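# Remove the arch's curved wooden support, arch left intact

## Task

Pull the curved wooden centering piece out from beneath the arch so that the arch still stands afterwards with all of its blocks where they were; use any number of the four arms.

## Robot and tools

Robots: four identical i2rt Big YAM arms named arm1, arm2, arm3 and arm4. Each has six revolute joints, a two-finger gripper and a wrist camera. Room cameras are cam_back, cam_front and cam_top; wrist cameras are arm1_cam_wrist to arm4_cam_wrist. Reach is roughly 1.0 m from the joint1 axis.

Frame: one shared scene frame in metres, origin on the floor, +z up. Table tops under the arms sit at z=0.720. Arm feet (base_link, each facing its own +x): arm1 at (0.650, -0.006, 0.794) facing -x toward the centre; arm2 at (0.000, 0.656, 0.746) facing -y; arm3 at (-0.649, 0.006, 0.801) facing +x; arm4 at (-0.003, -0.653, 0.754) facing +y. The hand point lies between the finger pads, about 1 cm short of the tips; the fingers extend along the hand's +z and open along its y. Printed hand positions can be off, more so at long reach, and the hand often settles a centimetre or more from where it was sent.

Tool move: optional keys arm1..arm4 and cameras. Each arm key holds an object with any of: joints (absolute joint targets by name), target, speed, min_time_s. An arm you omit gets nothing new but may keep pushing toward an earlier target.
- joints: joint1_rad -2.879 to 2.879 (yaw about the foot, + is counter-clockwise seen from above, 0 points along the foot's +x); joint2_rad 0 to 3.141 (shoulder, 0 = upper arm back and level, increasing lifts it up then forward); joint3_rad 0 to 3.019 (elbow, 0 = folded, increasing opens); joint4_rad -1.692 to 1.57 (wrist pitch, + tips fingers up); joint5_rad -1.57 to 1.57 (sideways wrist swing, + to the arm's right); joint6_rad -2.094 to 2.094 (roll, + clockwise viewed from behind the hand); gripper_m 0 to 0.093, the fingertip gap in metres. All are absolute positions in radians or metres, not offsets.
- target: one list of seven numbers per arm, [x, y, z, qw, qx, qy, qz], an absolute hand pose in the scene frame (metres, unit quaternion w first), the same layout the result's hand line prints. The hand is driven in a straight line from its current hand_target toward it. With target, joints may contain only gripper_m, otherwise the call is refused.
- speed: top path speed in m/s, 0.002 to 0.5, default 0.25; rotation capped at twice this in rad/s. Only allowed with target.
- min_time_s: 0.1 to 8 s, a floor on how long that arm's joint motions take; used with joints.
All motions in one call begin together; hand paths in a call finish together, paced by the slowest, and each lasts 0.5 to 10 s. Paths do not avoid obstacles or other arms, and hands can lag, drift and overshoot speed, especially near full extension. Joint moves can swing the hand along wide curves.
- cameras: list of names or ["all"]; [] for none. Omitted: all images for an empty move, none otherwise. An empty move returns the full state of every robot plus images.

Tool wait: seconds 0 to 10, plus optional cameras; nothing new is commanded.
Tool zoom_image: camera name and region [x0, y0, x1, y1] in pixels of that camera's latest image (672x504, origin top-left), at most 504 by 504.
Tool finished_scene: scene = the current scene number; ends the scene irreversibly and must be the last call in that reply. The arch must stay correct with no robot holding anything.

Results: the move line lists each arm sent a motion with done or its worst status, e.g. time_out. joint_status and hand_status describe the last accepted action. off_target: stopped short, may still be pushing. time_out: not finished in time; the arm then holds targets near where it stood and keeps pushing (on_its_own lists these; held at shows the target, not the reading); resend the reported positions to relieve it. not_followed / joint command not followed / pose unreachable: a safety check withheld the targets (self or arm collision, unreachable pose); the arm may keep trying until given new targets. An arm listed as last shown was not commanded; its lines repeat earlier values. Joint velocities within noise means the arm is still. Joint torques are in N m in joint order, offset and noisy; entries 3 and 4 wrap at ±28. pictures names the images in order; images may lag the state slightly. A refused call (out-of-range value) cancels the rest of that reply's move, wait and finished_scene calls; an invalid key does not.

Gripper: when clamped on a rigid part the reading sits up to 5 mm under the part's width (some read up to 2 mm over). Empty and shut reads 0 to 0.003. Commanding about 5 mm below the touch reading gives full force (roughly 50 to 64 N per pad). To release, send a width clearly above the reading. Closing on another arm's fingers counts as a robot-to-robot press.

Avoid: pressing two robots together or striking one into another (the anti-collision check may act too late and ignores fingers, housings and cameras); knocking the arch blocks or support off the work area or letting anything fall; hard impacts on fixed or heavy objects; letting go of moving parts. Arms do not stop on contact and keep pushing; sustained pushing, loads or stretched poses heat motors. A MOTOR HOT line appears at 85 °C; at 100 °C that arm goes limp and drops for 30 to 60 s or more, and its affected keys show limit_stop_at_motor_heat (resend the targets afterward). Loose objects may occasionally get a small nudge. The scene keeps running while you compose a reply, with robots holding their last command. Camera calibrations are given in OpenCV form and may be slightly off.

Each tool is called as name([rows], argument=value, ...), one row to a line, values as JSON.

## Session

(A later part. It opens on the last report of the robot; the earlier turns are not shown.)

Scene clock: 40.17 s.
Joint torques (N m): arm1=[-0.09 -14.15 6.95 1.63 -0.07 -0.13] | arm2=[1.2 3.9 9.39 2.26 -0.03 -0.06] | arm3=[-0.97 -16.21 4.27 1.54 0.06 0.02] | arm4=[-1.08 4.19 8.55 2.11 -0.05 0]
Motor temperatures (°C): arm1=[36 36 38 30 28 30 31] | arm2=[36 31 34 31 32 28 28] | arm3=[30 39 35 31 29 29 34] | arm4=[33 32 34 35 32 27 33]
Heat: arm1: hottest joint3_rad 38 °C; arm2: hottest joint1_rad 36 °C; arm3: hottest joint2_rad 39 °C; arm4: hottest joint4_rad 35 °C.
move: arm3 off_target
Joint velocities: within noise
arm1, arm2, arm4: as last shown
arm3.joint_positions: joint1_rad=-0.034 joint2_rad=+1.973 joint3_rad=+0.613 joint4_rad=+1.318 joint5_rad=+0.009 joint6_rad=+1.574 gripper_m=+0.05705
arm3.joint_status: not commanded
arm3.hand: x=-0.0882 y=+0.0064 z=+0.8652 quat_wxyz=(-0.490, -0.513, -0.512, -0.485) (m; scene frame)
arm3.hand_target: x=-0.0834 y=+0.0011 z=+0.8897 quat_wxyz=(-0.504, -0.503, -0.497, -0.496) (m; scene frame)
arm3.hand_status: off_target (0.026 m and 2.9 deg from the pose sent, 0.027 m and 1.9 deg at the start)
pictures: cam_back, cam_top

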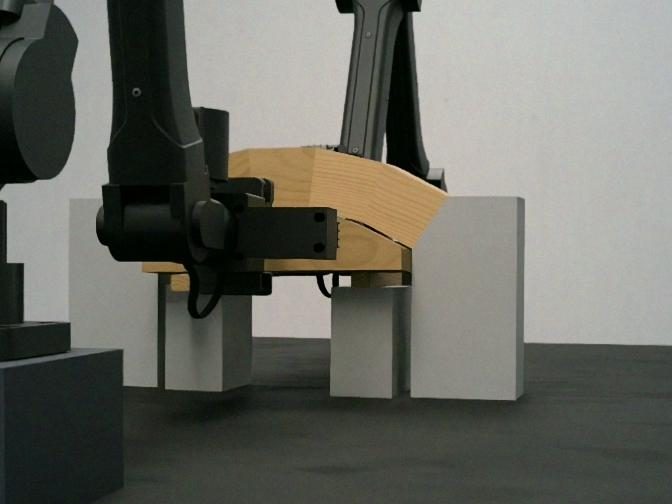

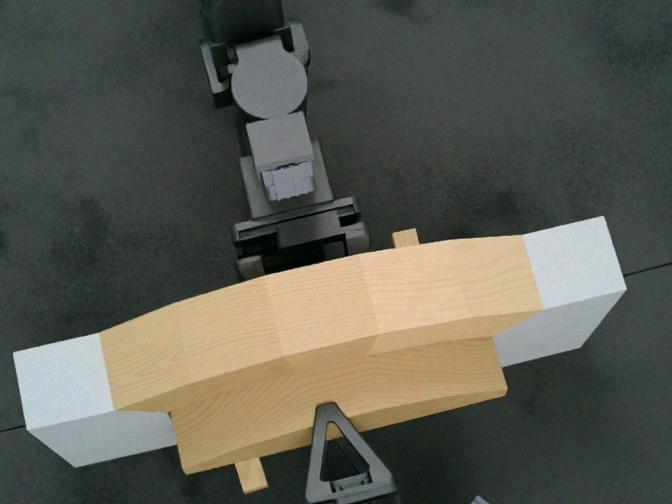

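move(arm3={"target": [-0.098, 0.001, 0.897, 0.5035, 0.5035, 0.4965, 0.4965], "speed": 0.05}, cameras=["cam_top","cam_back"])

Scene clock: 41.67 s.
Joint torques (N m): arm1=[0.03 -14.15 6.94 1.68 -0.07 -0.14] | arm2=[1.03 3.66 9.33 2.26 0 -0.05] | arm3=[-1.14 -16.15 4.12 1.76 0.04 0.03] | arm4=[-0.97 3.84 8.68 2.11 -0.02 0]
Motor temperatures (°C): arm1=[36 36 38 30 28 30 31] | arm2=[36 31 34 31 32 28 28] | arm3=[30 39 35 31 29 29 34] | arm4=[33 32 34 35 32 27 33]
Heat: arm1: hottest joint3_rad 38 °C; arm2: hottest joint1_rad 36 °C; arm3: hottest joint2_rad 39 °C; arm4: hottest joint4_rad 35 °C.
move: arm3 off_target
Joint velocities: within noise
arm1, arm2, arm4: as last shown
arm3.joint_positions: joint1_rad=-0.034 joint2_rad=+1.943 joint3_rad=+0.569 joint4_rad=+1.318 joint5_rad=+0.009 joint6_rad=+1.574 gripper_m=+0.05705
arm3.joint_status: not commanded
arm3.hand: x=-0.1033 y=+0.0063 z=+0.8670 quat_wxyz=(-0.486, -0.516, -0.515, -0.482) (m; scene frame)
arm3.hand_target: x=-0.0984 y=+0.0012 z=+0.8964 quat_wxyz=(-0.504, -0.503, -0.497, -0.496) (m; scene frame)
arm3.hand_status: off_target (0.031 m and 3.7 deg from the pose sent, 0.034 m and 2.9 deg at the start)
pictures: cam_back, cam_top

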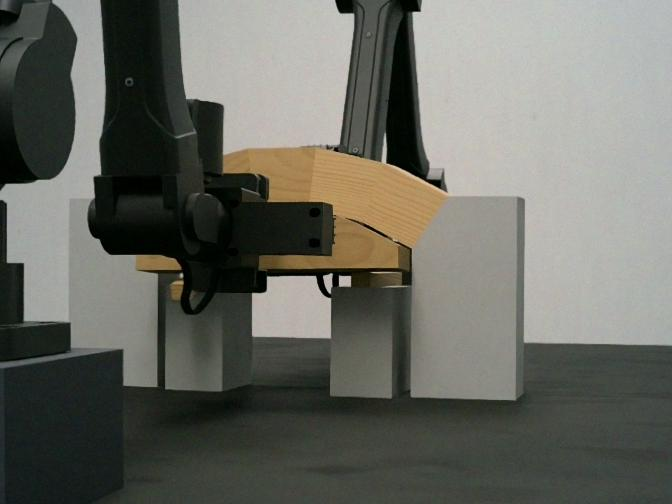

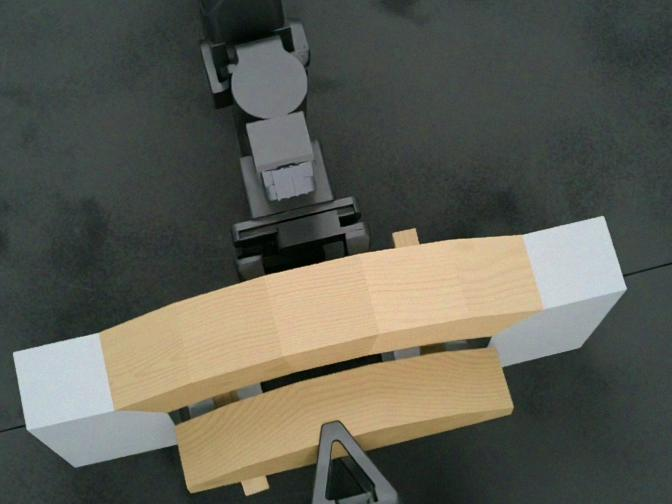

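move(arm3={"target": [-0.125, 0.001, 0.92, 0.5035, 0.5035, 0.4965, 0.4965], "speed": 0.08}, arm1={"target": [0.02, -0.016, 0.877, -0.005, 0.707, -0.005, -0.707], "speed": 0.06}, cameras=["cam_top","cam_back"])

Scene clock: 43.63 s.
Joint torques (N m): arm1=[0.21 -16.85 2.82 3.58 0.04 -0.13] | arm2=[1.2 3.72 9.31 2.29 -0.01 -0.06] | arm3=[-1.2 -14.92 4.72 1.92 0 0.02] | arm4=[-0.91 4.25 8.65 2.21 -0.01 0.04]
Motor temperatures (°C): arm1=[36 36 38 30 28 30 31] | arm2=[36 31 34 31 32 28 28] | arm3=[30 39 35 31 29 29 34] | arm4=[33 32 34 35 32 27 32]
Heat: arm1: hottest joint3_rad 38 °C; arm2: hottest joint1_rad 36 °C; arm3: hottest joint2_rad 39 °C; arm4: hottest joint4_rad 35 °C.
move: arm1 off_target; arm3 off_target
Joint velocities: within noise
arm1.joint_positions: joint1_rad=+0.043 joint2_rad=+2.054 joint3_rad=+0.823 joint4_rad=+1.189 joint5_rad=+0.039 joint6_rad=+0.012 gripper_m=+0.06009
arm1.joint_status: not commanded
arm1.hand: x=+0.0175 y=-0.0104 z=+0.8607 quat_wxyz=(-0.007, +0.720, -0.008, -0.694) (m; scene frame)
arm1.hand_target: x=+0.0199 y=-0.0160 z=+0.8767 quat_wxyz=(-0.005, +0.707, -0.005, -0.707) (m; scene frame)
arm1.hand_status: off_target (0.017 m and 2.2 deg from the pose sent, 0.046 m and 0.6 deg at the start)
arm2, arm4: as last shown
arm3.joint_positions: joint1_rad=-0.035 joint2_rad=+1.828 joint3_rad=+0.485 joint4_rad=+1.278 joint5_rad=+0.009 joint6_rad=+1.574 gripper_m=+0.05704
arm3.joint_status: not commanded
arm3.hand: x=-0.1309 y=+0.0060 z=+0.8883 quat_wxyz=(-0.484, -0.518, -0.517, -0.479) (m; scene frame)
arm3.hand_target: x=-0.1256 y=+0.0010 z=+0.9193 quat_wxyz=(-0.504, -0.503, -0.497, -0.496) (m; scene frame)
arm3.hand_status: off_target (0.033 m and 4.2 deg from the pose sent, 0.057 m and 3.6 deg at the start)
pictures: cam_back, cam_top

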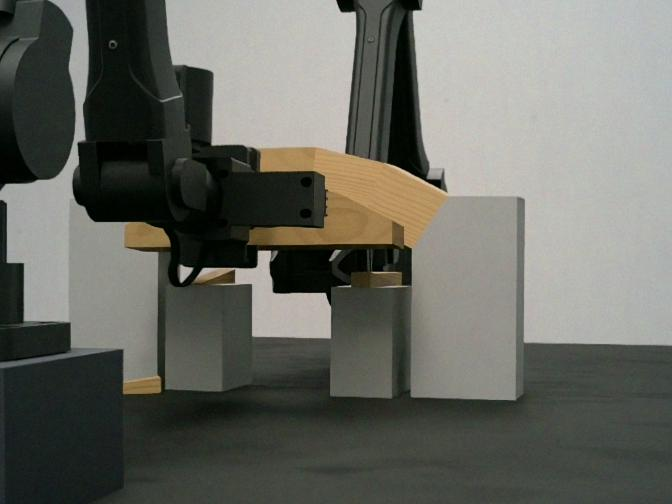

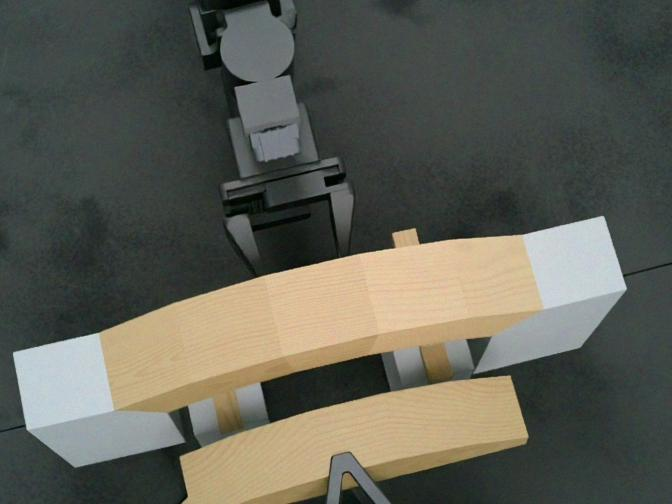

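move(arm3={"target": [-0.27, 0.012, 0.97, 0.391, 0.668, 0.609, 0.167], "speed": 0.25}, arm1={"target": [0.10, -0.017, 0.877, -0.005, 0.707, -0.005, -0.707], "speed": 0.25})

move(arm3={"target": [-0.30, 0.012, 0.93, 0.0, 0.712, 0.702, 0.0], "speed": 0.3}, arm1={"target": [0.18, -0.017, 0.885, -0.005, 0.707, -0.005, -0.707], "speed": 0.25}, cameras=["cam_top","cam_back","arm3_cam_wrist"])

Scene clock: 46.63 s.
Joint torques (N m): arm1=[0.73 -14.04 1.66 3.59 0.11 -0.12] | arm2=[1.14 3.9 9.35 2.21 -0.03 -0.05] | arm3=[0.56 -6.53 17.57 0.94 1.01 0.1] | arm4=[-0.5 3.9 8.59 2.1 -0.01 -0.02]
Motor temperatures (°C): arm1=[36 36 38 30 28 30 31] | arm2=[36 31 35 31 32 28 28] | arm3=[30 39 37 31 29 29 35] | arm4=[33 32 34 35 32 27 32]
Heat: arm1: hottest joint3_rad 38 °C; arm2: hottest joint1_rad 36 °C; arm3: hottest joint2_rad 39 °C; arm4: hottest joint4_rad 35 °C.
move: arm1 off_target; arm3 off_target
Joint velocities: within noise
arm1.joint_positions: joint1_rad=+0.046 joint2_rad=+1.978 joint3_rad=+0.594 joint4_rad=+1.341 joint5_rad=+0.045 joint6_rad=+0.012 gripper_m=+0.06009
arm1.joint_status: not commanded
arm1.hand: x=+0.0976 y=-0.0097 z=+0.8618 quat_wxyz=(-0.008, +0.720, -0.009, -0.693) (m; scene frame)
arm1.hand_target: x=+0.0999 y=-0.0168 z=+0.8767 quat_wxyz=(-0.005, +0.707, -0.005, -0.707) (m; scene frame)
arm1.hand_status: off_target (0.017 m and 2.3 deg from the pose sent, 0.084 m and 2.2 deg at the start)
arm2, arm4: as last shown
arm3.joint_positions: joint1_rad=+0.183 joint2_rad=+0.964 joint3_rad=+0.471 joint4_rad=-0.430 joint5_rad=+0.475 joint6_rad=+1.693 gripper_m=+0.05704
arm3.joint_status: not commanded
arm3.hand: x=-0.3029 y=+0.0024 z=+0.9155 quat_wxyz=(-0.360, -0.673, -0.635, -0.120) (m; scene frame)
arm3.hand_target: x=-0.2742 y=+0.0111 z=+0.9700 quat_wxyz=(-0.391, -0.669, -0.609, -0.168) (m; scene frame)
arm3.hand_status: off_target (0.064 m and 7.1 deg from the pose sent, 0.161 m and 42.7 deg at the start)
pictures: none

Scene clock: 48.93 s.
Joint torques (N m): arm1=[0.73 -11.05 0.76 3.58 0.1 -0.12] | arm2=[1.14 3.66 9.46 2.26 -0.03 -0.05] | arm3=[-0.97 -7.77 15.53 -0.91 0.1 0.01] | arm4=[-1.2 4.19 8.57 1.99 -0.01 -0.01]
Motor temperatures (°C): arm1=[36 36 38 30 28 30 31] | arm2=[36 31 35 31 32 28 28] | arm3=[30 39 38 31 29 29 35] | arm4=[33 32 34 35 32 27 32]
Heat: arm1: hottest joint3_rad 38 °C; arm2: hottest joint1_rad 36 °C; arm3: hottest joint2_rad 39 °C; arm4: hottest joint4_rad 35 °C.
move: arm1 off_target; arm3 off_target
Joint velocities: within noise
arm1.joint_positions: joint1_rad=+0.055 joint2_rad=+1.897 joint3_rad=+0.373 joint4_rad=+1.483 joint5_rad=+0.054 joint6_rad=+0.012 gripper_m=+0.06009
arm1.joint_status: not commanded
arm1.hand: x=+0.1777 y=-0.0109 z=+0.8717 quat_wxyz=(-0.008, +0.720, -0.009, -0.694) (m; scene frame)
arm1.hand_target: x=+0.1800 y=-0.0169 z=+0.8847 quat_wxyz=(-0.005, +0.707, -0.005, -0.707) (m; scene frame)
arm1.hand_status: off_target (0.015 m and 2.2 deg from the pose sent, 0.086 m and 2.3 deg at the start)
arm2, arm4: as last shown
arm3.joint_positions: joint1_rad=-0.015 joint2_rad=+1.302 joint3_rad=+0.868 joint4_rad=-1.193 joint5_rad=-0.004 joint6_rad=+1.609 gripper_m=+0.05704
arm3.joint_status: not commanded
arm3.hand: x=-0.3290 y=+0.0141 z=+0.9044 quat_wxyz=(+0.021, -0.712, -0.701, +0.024) (m; scene frame)
arm3.hand_target: x=-0.3018 y=+0.0118 z=+0.9302 quat_wxyz=(-0.001, -0.712, -0.702, +0.000) (m; scene frame)
arm3.hand_status: off_target (0.039 m and 3.6 deg from the pose sent, 0.018 m and 44.7 deg at the start)
pictures: arm3_cam_wrist, cam_back, cam_top
camera_calibration:
arm3_cam_wrist: T_world_to_cam=[[-0.998608, 0.0197906, 0.0489016, -0.372182], [0.0453663, 0.795259, 0.604571, -0.541158], [-0.0269246, 0.605947, -0.795049, 0.829408], [0, 0, 0, 1]] pos_world=[-0.324782, -0.0648515, 1.00479]

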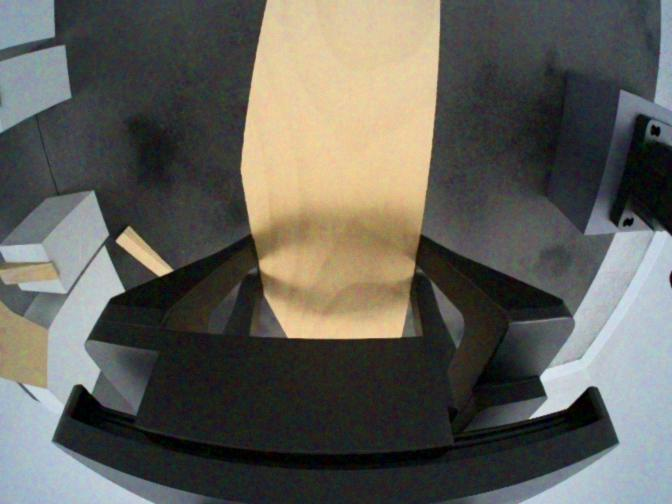

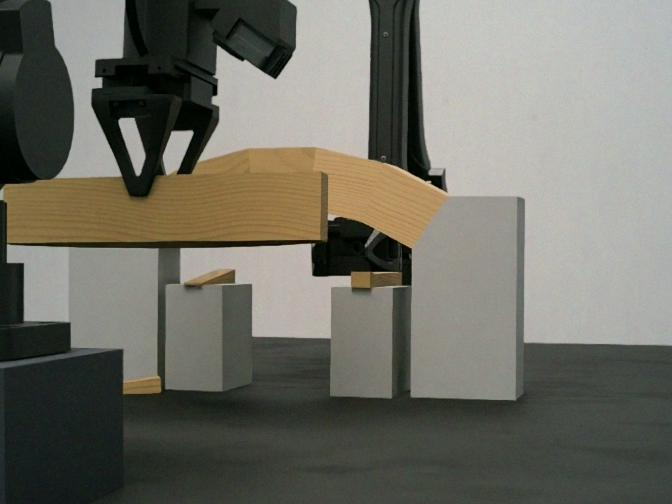

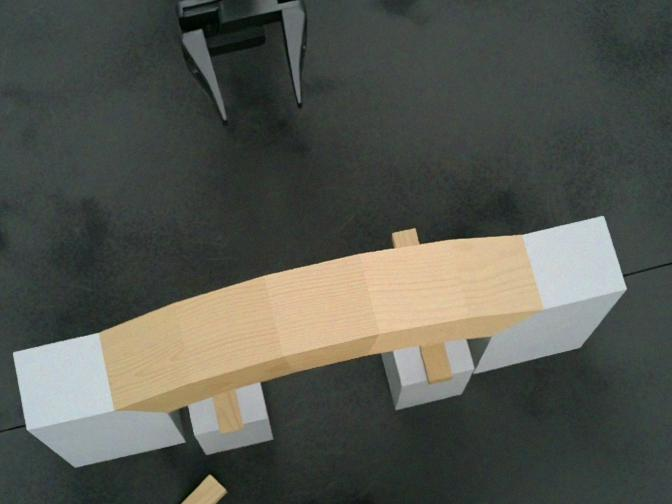

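move(arm3={"target": [-0.28, 0.010, 0.825, 0.0, 0.712, 0.702, 0.0], "speed": 0.25})

move(arm3={"target": [-0.285, 0.010, 0.785, 0.0, 0.712, 0.702, 0.0], "speed": 0.12}, cameras=["cam_back"])

Scene clock: 50.60 s.
Joint torques (N m): arm1=[0.62 -10.93 0.77 3.58 0.11 -0.12] | arm2=[1.08 3.84 9.33 2.28 -0.01 -0.06] | arm3=[-0.97 -10.81 9.21 0.13 0.14 -0.03] | arm4=[-0.85 4.31 8.46 2.21 -0.02 0.01]
Motor temperatures (°C): arm1=[36 36 38 30 28 30 31] | arm2=[36 31 35 31 32 28 28] | arm3=[30 39 39 31 29 29 35] | arm4=[33 32 35 35 32 27 32]
Heat: arm1: hottest joint3_rad 38 °C; arm2: hottest joint1_rad 36 °C; arm3: hottest joint2_rad 39 °C; arm4: hottest joint3_rad 35 °C.
move: arm3 off_target
Joint velocities: within noise
arm1, arm2, arm4: as last shown
arm3.joint_positions: joint1_rad=-0.019 joint2_rad=+1.521 joint3_rad=+0.823 joint4_rad=-0.902 joint5_rad=-0.004 joint6_rad=+1.604 gripper_m=+0.05704
arm3.joint_status: not commanded
arm3.hand: x=-0.2932 y=+0.0132 z=+0.8169 quat_wxyz=(+0.012, -0.712, -0.702, +0.014) (m; scene frame)
arm3.hand_target: x=-0.2804 y=+0.0099 z=+0.8251 quat_wxyz=(+0.000, -0.712, -0.702, +0.000) (m; scene frame)
arm3.hand_status: off_target (0.016 m and 2.1 deg from the pose sent, 0.093 m and 3.6 deg at the start)
pictures: none

Scene clock: 51.77 s.
Joint torques (N m): arm1=[0.79 -10.93 0.81 3.59 0.11 -0.12] | arm2=[1.26 3.6 9.42 2.29 -0.02 -0.04] | arm3=[-0.97 -10.7 7.77 0.13 0.14 -0.01] | arm4=[-1.32 4.01 8.61 2.11 -0.03 0]
Motor temperatures (°C): arm1=[36 36 38 30 28 30 31] | arm2=[36 31 35 31 32 28 28] | arm3=[30 39 39 31 29 29 35] | arm4=[33 32 35 35 32 27 32]
Heat: arm1: hottest joint3_rad 38 °C; arm2: hottest joint1_rad 36 °C; arm3: hottest joint2_rad 39 °C; arm4: hottest joint3_rad 35 °C.
move: arm3 off_target
Joint velocities: within noise
arm1, arm2, arm4: as last shown
arm3.joint_positions: joint1_rad=-0.019 joint2_rad=+1.590 joint3_rad=+0.776 joint4_rad=-0.776 joint5_rad=-0.004 joint6_rad=+1.604 gripper_m=+0.05704
arm3.joint_status: not commanded
arm3.hand: x=-0.2949 y=+0.0129 z=+0.7806 quat_wxyz=(+0.008, -0.712, -0.702, +0.010) (m; scene frame)
arm3.hand_target: x=-0.2852 y=+0.0099 z=+0.7851 quat_wxyz=(+0.000, -0.712, -0.702, +0.000) (m; scene frame)
arm3.hand_status: off_target (0.011 m and 1.5 deg from the pose sent, 0.033 m and 2.1 deg at the start)
pictures: cam_back

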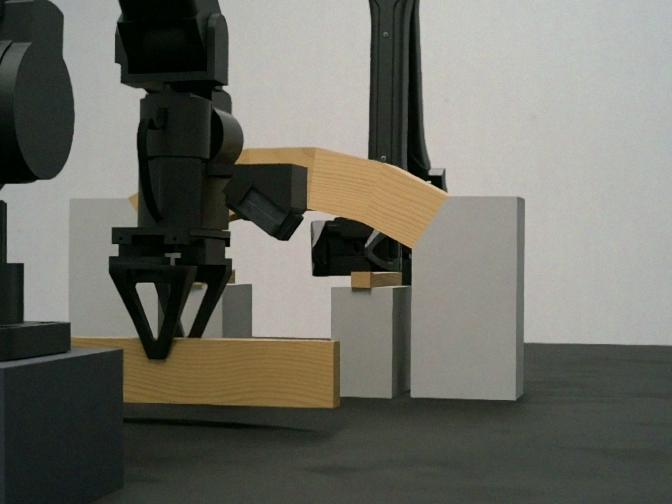

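move(arm3={"target": [-0.285, 0.010, 0.772, 0.0, 0.712, 0.702, 0.0], "speed": 0.04})

move(arm3={"target": [-0.285, 0.010, 0.764, 0.0, 0.712, 0.702, 0.0], "speed": 0.03})

move(arm3={"target": [-0.285, 0.010, 0.759, 0.0, 0.712, 0.702, 0.0], "speed": 0.03}, cameras=["cam_back","cam_front"])

Scene clock: 52.97 s.
Joint torques (N m): arm1=[0.56 -10.99 0.79 3.56 0.11 -0.12] | arm2=[1.26 3.66 9.37 2.32 -0.01 -0.06] | arm3=[-0.97 -10.4 7.23 0.13 0.13 -0.01] | arm4=[-1.32 3.96 8.7 2.02 0 0.02]
Motor temperatures (°C): arm1=[36 36 38 30 28 30 31] | arm2=[36 31 35 31 32 28 28] | arm3=[30 39 39 31 29 29 35] | arm4=[33 32 35 35 32 27 32]
Heat: arm1: hottest joint3_rad 38 °C; arm2: hottest joint1_rad 36 °C; arm3: hottest joint2_rad 39 °C; arm4: hottest joint3_rad 35 °C.
move: arm3 done
Joint velocities: within noise
arm1: as last shown
arm2.joint_positions: joint1_rad=+0.031 joint2_rad=+0.603 joint3_rad=+1.457 joint4_rad=-1.387 joint5_rad=-0.263 joint6_rad=+0.761 gripper_m=+0.09396
arm2.joint_status: not commanded
arm2.hand: x=+0.0421 y=+0.4486 z=+1.3126 quat_wxyz=(-0.497, -0.768, -0.393, +0.094) (m; scene frame)
arm2.hand_target: x=+0.0421 y=+0.4516 z=+1.3209 quat_wxyz=(-0.505, -0.763, -0.391, +0.098) (m; scene frame)
arm2.hand_status: not commanded
arm3.joint_positions: joint1_rad=-0.019 joint2_rad=+1.616 joint3_rad=+0.770 joint4_rad=-0.736 joint5_rad=-0.004 joint6_rad=+1.604 gripper_m=+0.05704
arm3.joint_status: not commanded
arm3.hand: x=-0.2922 y=+0.0129 z=+0.7701 quat_wxyz=(+0.006, -0.712, -0.702, +0.008) (m; scene frame)
arm3.hand_target: x=-0.2851 y=+0.0099 z=+0.7721 quat_wxyz=(+0.000, -0.712, -0.702, +0.000) (m; scene frame)
arm3.hand_status: done (0.008 m and 1.1 deg from the pose sent, 0.013 m and 1.5 deg at the start)
arm4.joint_positions: joint1_rad=-0.454 joint2_rad=+0.631 joint3_rad=+1.450 joint4_rad=-1.565 joint5_rad=-0.075 joint6_rad=-0.150 gripper_m=+0.09396
arm4.joint_status: not commanded
arm4.hand: x=+0.0668 y=-0.4724 z=+1.2759 quat_wxyz=(-0.346, +0.552, -0.728, -0.214) (m; scene frame)
arm4.hand_target: x=+0.0658 y=-0.4742 z=+1.2836 quat_wxyz=(-0.354, +0.550, -0.724, -0.218) (m; scene frame)
arm4.hand_status: not commanded
pictures: none

Scene clock: 53.93 s.
Joint torques (N m): arm1=[0.67 -10.93 0.76 3.58 0.11 -0.12] | arm2=[1.2 3.55 9.33 2.32 -0.02 -0.05] | arm3=[-0.91 -10.17 6.75 0.27 0.18 -0.01] | arm4=[-1.08 4.25 8.61 2.13 0 0.03]
Motor temperatures (°C): arm1=[36 36 38 30 28 30 31] | arm2=[36 31 35 31 32 28 28] | arm3=[30 39 38 31 29 29 35] | arm4=[33 32 35 35 32 27 32]
Heat: arm1: hottest joint3_rad 38 °C; arm2: hottest joint1_rad 36 °C; arm3: hottest joint2_rad 39 °C; arm4: hottest joint3_rad 35 °C.
move: arm3 done
Joint velocities: within noise
arm1, arm2, arm4: as last shown
arm3.joint_positions: joint1_rad=-0.019 joint2_rad=+1.632 joint3_rad=+0.768 joint4_rad=-0.713 joint5_rad=-0.005 joint6_rad=+1.604 gripper_m=+0.05704
arm3.joint_status: not commanded
arm3.hand: x=-0.2902 y=+0.0131 z=+0.7643 quat_wxyz=(+0.004, -0.712, -0.702, +0.005) (m; scene frame)
arm3.hand_target: x=-0.2852 y=+0.0100 z=+0.7641 quat_wxyz=(+0.000, -0.712, -0.702, +0.000) (m; scene frame)
arm3.hand_status: done (0.006 m and 0.8 deg from the pose sent, 0.010 m and 1.1 deg at the start)
pictures: none

Scene clock: 54.90 s.
Joint torques (N m): arm1=[0.56 -11.11 0.73 3.59 0.12 -0.12] | arm2=[1.2 3.84 9.39 2.29 -0.02 -0.06] | arm3=[-0.97 -9.29 6.45 0.47 0.21 0] | arm4=[-1.32 3.66 8.64 2.02 -0.03 0.02]
Motor temperatures (°C): arm1=[36 36 38 30 28 30 31] | arm2=[36 31 35 31 32 28 28] | arm3=[30 39 39 31 29 29 35] | arm4=[33 32 35 35 32 27 32]
Heat: arm1: hottest joint3_rad 38 °C; arm2: hottest joint1_rad 36 °C; arm3: hottest joint2_rad 39 °C; arm4: hottest joint3_rad 35 °C.
move: arm3 done
Joint velocities: within noise
arm1, arm2, arm4: as last shown
arm3.joint_positions: joint1_rad=-0.019 joint2_rad=+1.634 joint3_rad=+0.768 joint4_rad=-0.703 joint5_rad=-0.006 joint6_rad=+1.602 gripper_m=+0.05704
arm3.joint_status: not commanded
arm3.hand: x=-0.2880 y=+0.0133 z=+0.7636 quat_wxyz=(+0.002, -0.711, -0.703, +0.002) (m; scene frame)
arm3.hand_target: x=-0.2852 y=+0.0100 z=+0.7591 quat_wxyz=(+0.000, -0.712, -0.702, +0.000) (m; scene frame)
arm3.hand_status: done (0.006 m and 0.3 deg from the pose sent, 0.008 m and 0.8 deg at the start)
pictures: cam_back, cam_front

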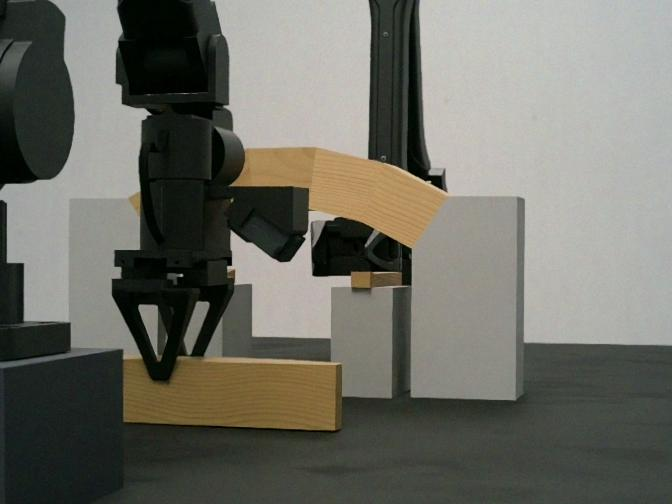

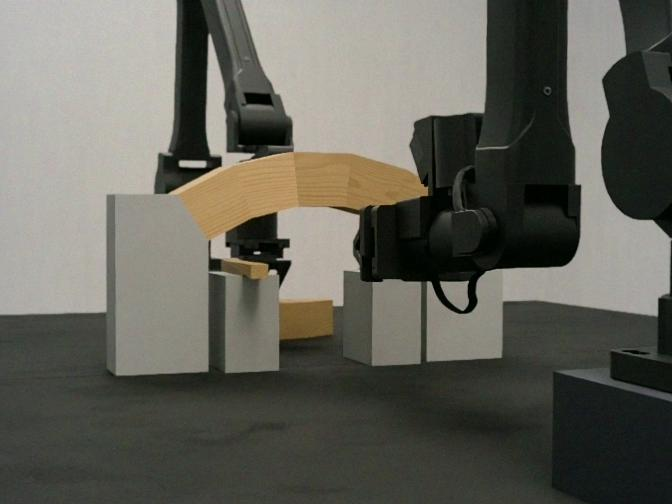

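move(arm3={"joints": {"gripper_m": 0.063}})

move(arm3={"joints": {"gripper_m": 0.09}})

move(arm3={"target": [-0.29, 0.012, 0.87, 0.0, 0.712, 0.702, 0.0], "speed": 0.2}, cameras=["cam_back","cam_front"])

Scene clock: 55.73 s.
Joint torques (N m): arm1=[0.62 -10.99 0.77 3.62 0.11 -0.12] | arm2=[1.26 3.72 9.46 2.29 -0.01 -0.06] | arm3=[-1.03 -9.47 6.48 0.28 0.21 0.01] | arm4=[-1.44 4.07 8.54 2.04 0.02 0.03]
Motor temperatures (°C): arm1=[36 36 38 30 28 30 31] | arm2=[36 31 35 31 32 28 28] | arm3=[30 39 39 31 29 29 35] | arm4=[33 32 35 35 32 27 32]
Heat: arm1: hottest joint3_rad 38 °C; arm2: hottest joint1_rad 36 °C; arm3: hottest joint2_rad 39 °C; arm4: hottest joint3_rad 35 °C.
move: arm3 done
Joint velocities: within noise
arm1, arm2, arm4: as last shown
arm3.joint_positions: joint1_rad=-0.019 joint2_rad=+1.635 joint3_rad=+0.768 joint4_rad=-0.696 joint5_rad=-0.006 joint6_rad=+1.602 gripper_m=+0.06292
arm3.joint_status: all done
arm3.hand: x=-0.2866 y=+0.0133 z=+0.7632 quat_wxyz=(+0.000, -0.711, -0.703, +0.000) (m; scene frame)
arm3.hand_target: x=-0.2852 y=+0.0100 z=+0.7591 quat_wxyz=(+0.000, -0.712, -0.702, +0.000) (m; scene frame)
arm3.hand_status: not commanded
pictures: none

Scene clock: 56.33 s.
Joint torques (N m): arm1=[0.67 -11.05 0.79 3.56 0.11 -0.12] | arm2=[1.03 3.49 9.39 2.32 0 -0.06] | arm3=[-0.91 -9.47 6.43 0.25 0.22 0.01] | arm4=[-0.73 3.72 8.54 2.13 0 0.02]
Motor temperatures (°C): arm1=[36 36 38 30 28 30 31] | arm2=[36 31 35 31 32 28 28] | arm3=[30 39 39 31 29 29 35] | arm4=[33 32 35 35 32 27 32]
Heat: arm1: hottest joint3_rad 38 °C; arm2: hottest joint1_rad 36 °C; arm3: hottest joint2_rad 39 °C; arm4: hottest joint3_rad 35 °C.
move: arm3 done
Joint velocities: within noise
arm1, arm2, arm4: as last shown
arm3.joint_positions: joint1_rad=-0.019 joint2_rad=+1.635 joint3_rad=+0.768 joint4_rad=-0.696 joint5_rad=-0.006 joint6_rad=+1.602 gripper_m=+0.08981
arm3.joint_status: all done
arm3.hand: x=-0.2866 y=+0.0133 z=+0.7632 quat_wxyz=(+0.000, -0.711, -0.703, +0.000) (m; scene frame)
arm3.hand_target: x=-0.2852 y=+0.0100 z=+0.7591 quat_wxyz=(+0.000, -0.712, -0.702, +0.000) (m; scene frame)
arm3.hand_status: not commanded
pictures: none

Scene clock: 57.73 s.
Joint torques (N m): arm1=[0.73 -10.99 0.76 3.6 0.11 -0.13] | arm2=[1.44 3.72 9.36 2.21 -0.01 -0.06] | arm3=[-0.67 -10.17 12.21 -0.65 0.23 0.05] | arm4=[-1.14 4.31 8.51 2.14 0 0.04]
Motor temperatures (°C): arm1=[36 36 38 30 28 30 31] | arm2=[36 31 35 31 32 28 28] | arm3=[30 39 39 31 29 29 35] | arm4=[33 32 35 35 31 27 32]
Heat: arm1: hottest joint3_rad 38 °C; arm2: hottest joint1_rad 36 °C; arm3: hottest joint2_rad 39 °C; arm4: hottest joint3_rad 35 °C.
move: arm3 off_target
Joint velocities: within noise
arm1.joint_positions: joint1_rad=+0.055 joint2_rad=+1.897 joint3_rad=+0.373 joint4_rad=+1.483 joint5_rad=+0.054 joint6_rad=+0.012 gripper_m=+0.06009
arm1.joint_status: not commanded
arm1.hand: x=+0.1777 y=-0.0109 z=+0.8717 quat_wxyz=(-0.008, +0.720, -0.009, -0.694) (m; scene frame)
arm1.hand_target: x=+0.1800 y=-0.0169 z=+0.8847 quat_wxyz=(-0.005, +0.707, -0.005, -0.707) (m; scene frame)
arm1.hand_status: not commanded
arm2, arm4: as last shown
arm3.joint_positions: joint1_rad=-0.019 joint2_rad=+1.422 joint3_rad=+0.826 joint4_rad=-1.016 joint5_rad=-0.006 joint6_rad=+1.602 gripper_m=+0.08991
arm3.joint_status: not commanded
arm3.hand: x=-0.3104 y=+0.0134 z=+0.8514 quat_wxyz=(+0.017, -0.711, -0.703, +0.018) (m; scene frame)
arm3.hand_target: x=-0.2908 y=+0.0120 z=+0.8702 quat_wxyz=(+0.000, -0.712, -0.702, +0.000) (m; scene frame)
arm3.hand_status: off_target (0.028 m and 2.8 deg from the pose sent, 0.107 m and 0.1 deg at the start)
pictures: cam_back, cam_front

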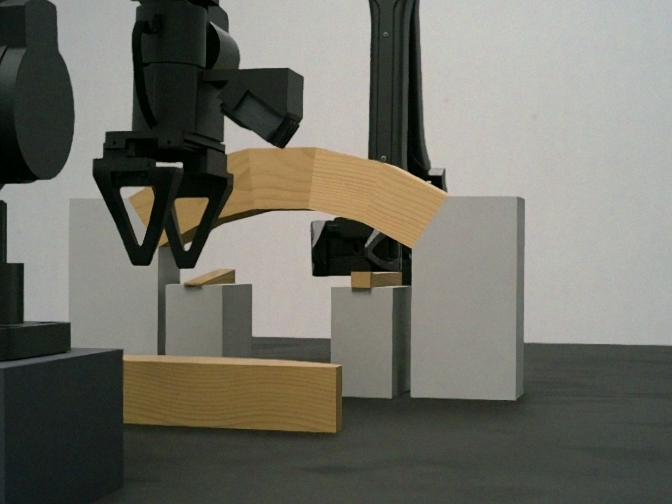

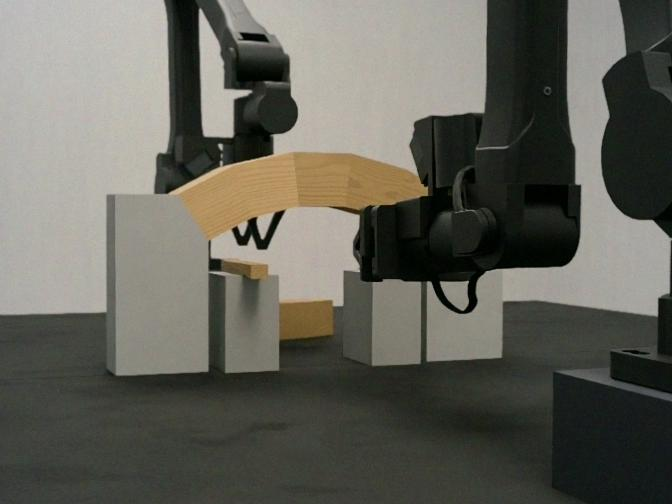

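finished_scene(scene=2)

The scene is finished: the task was done.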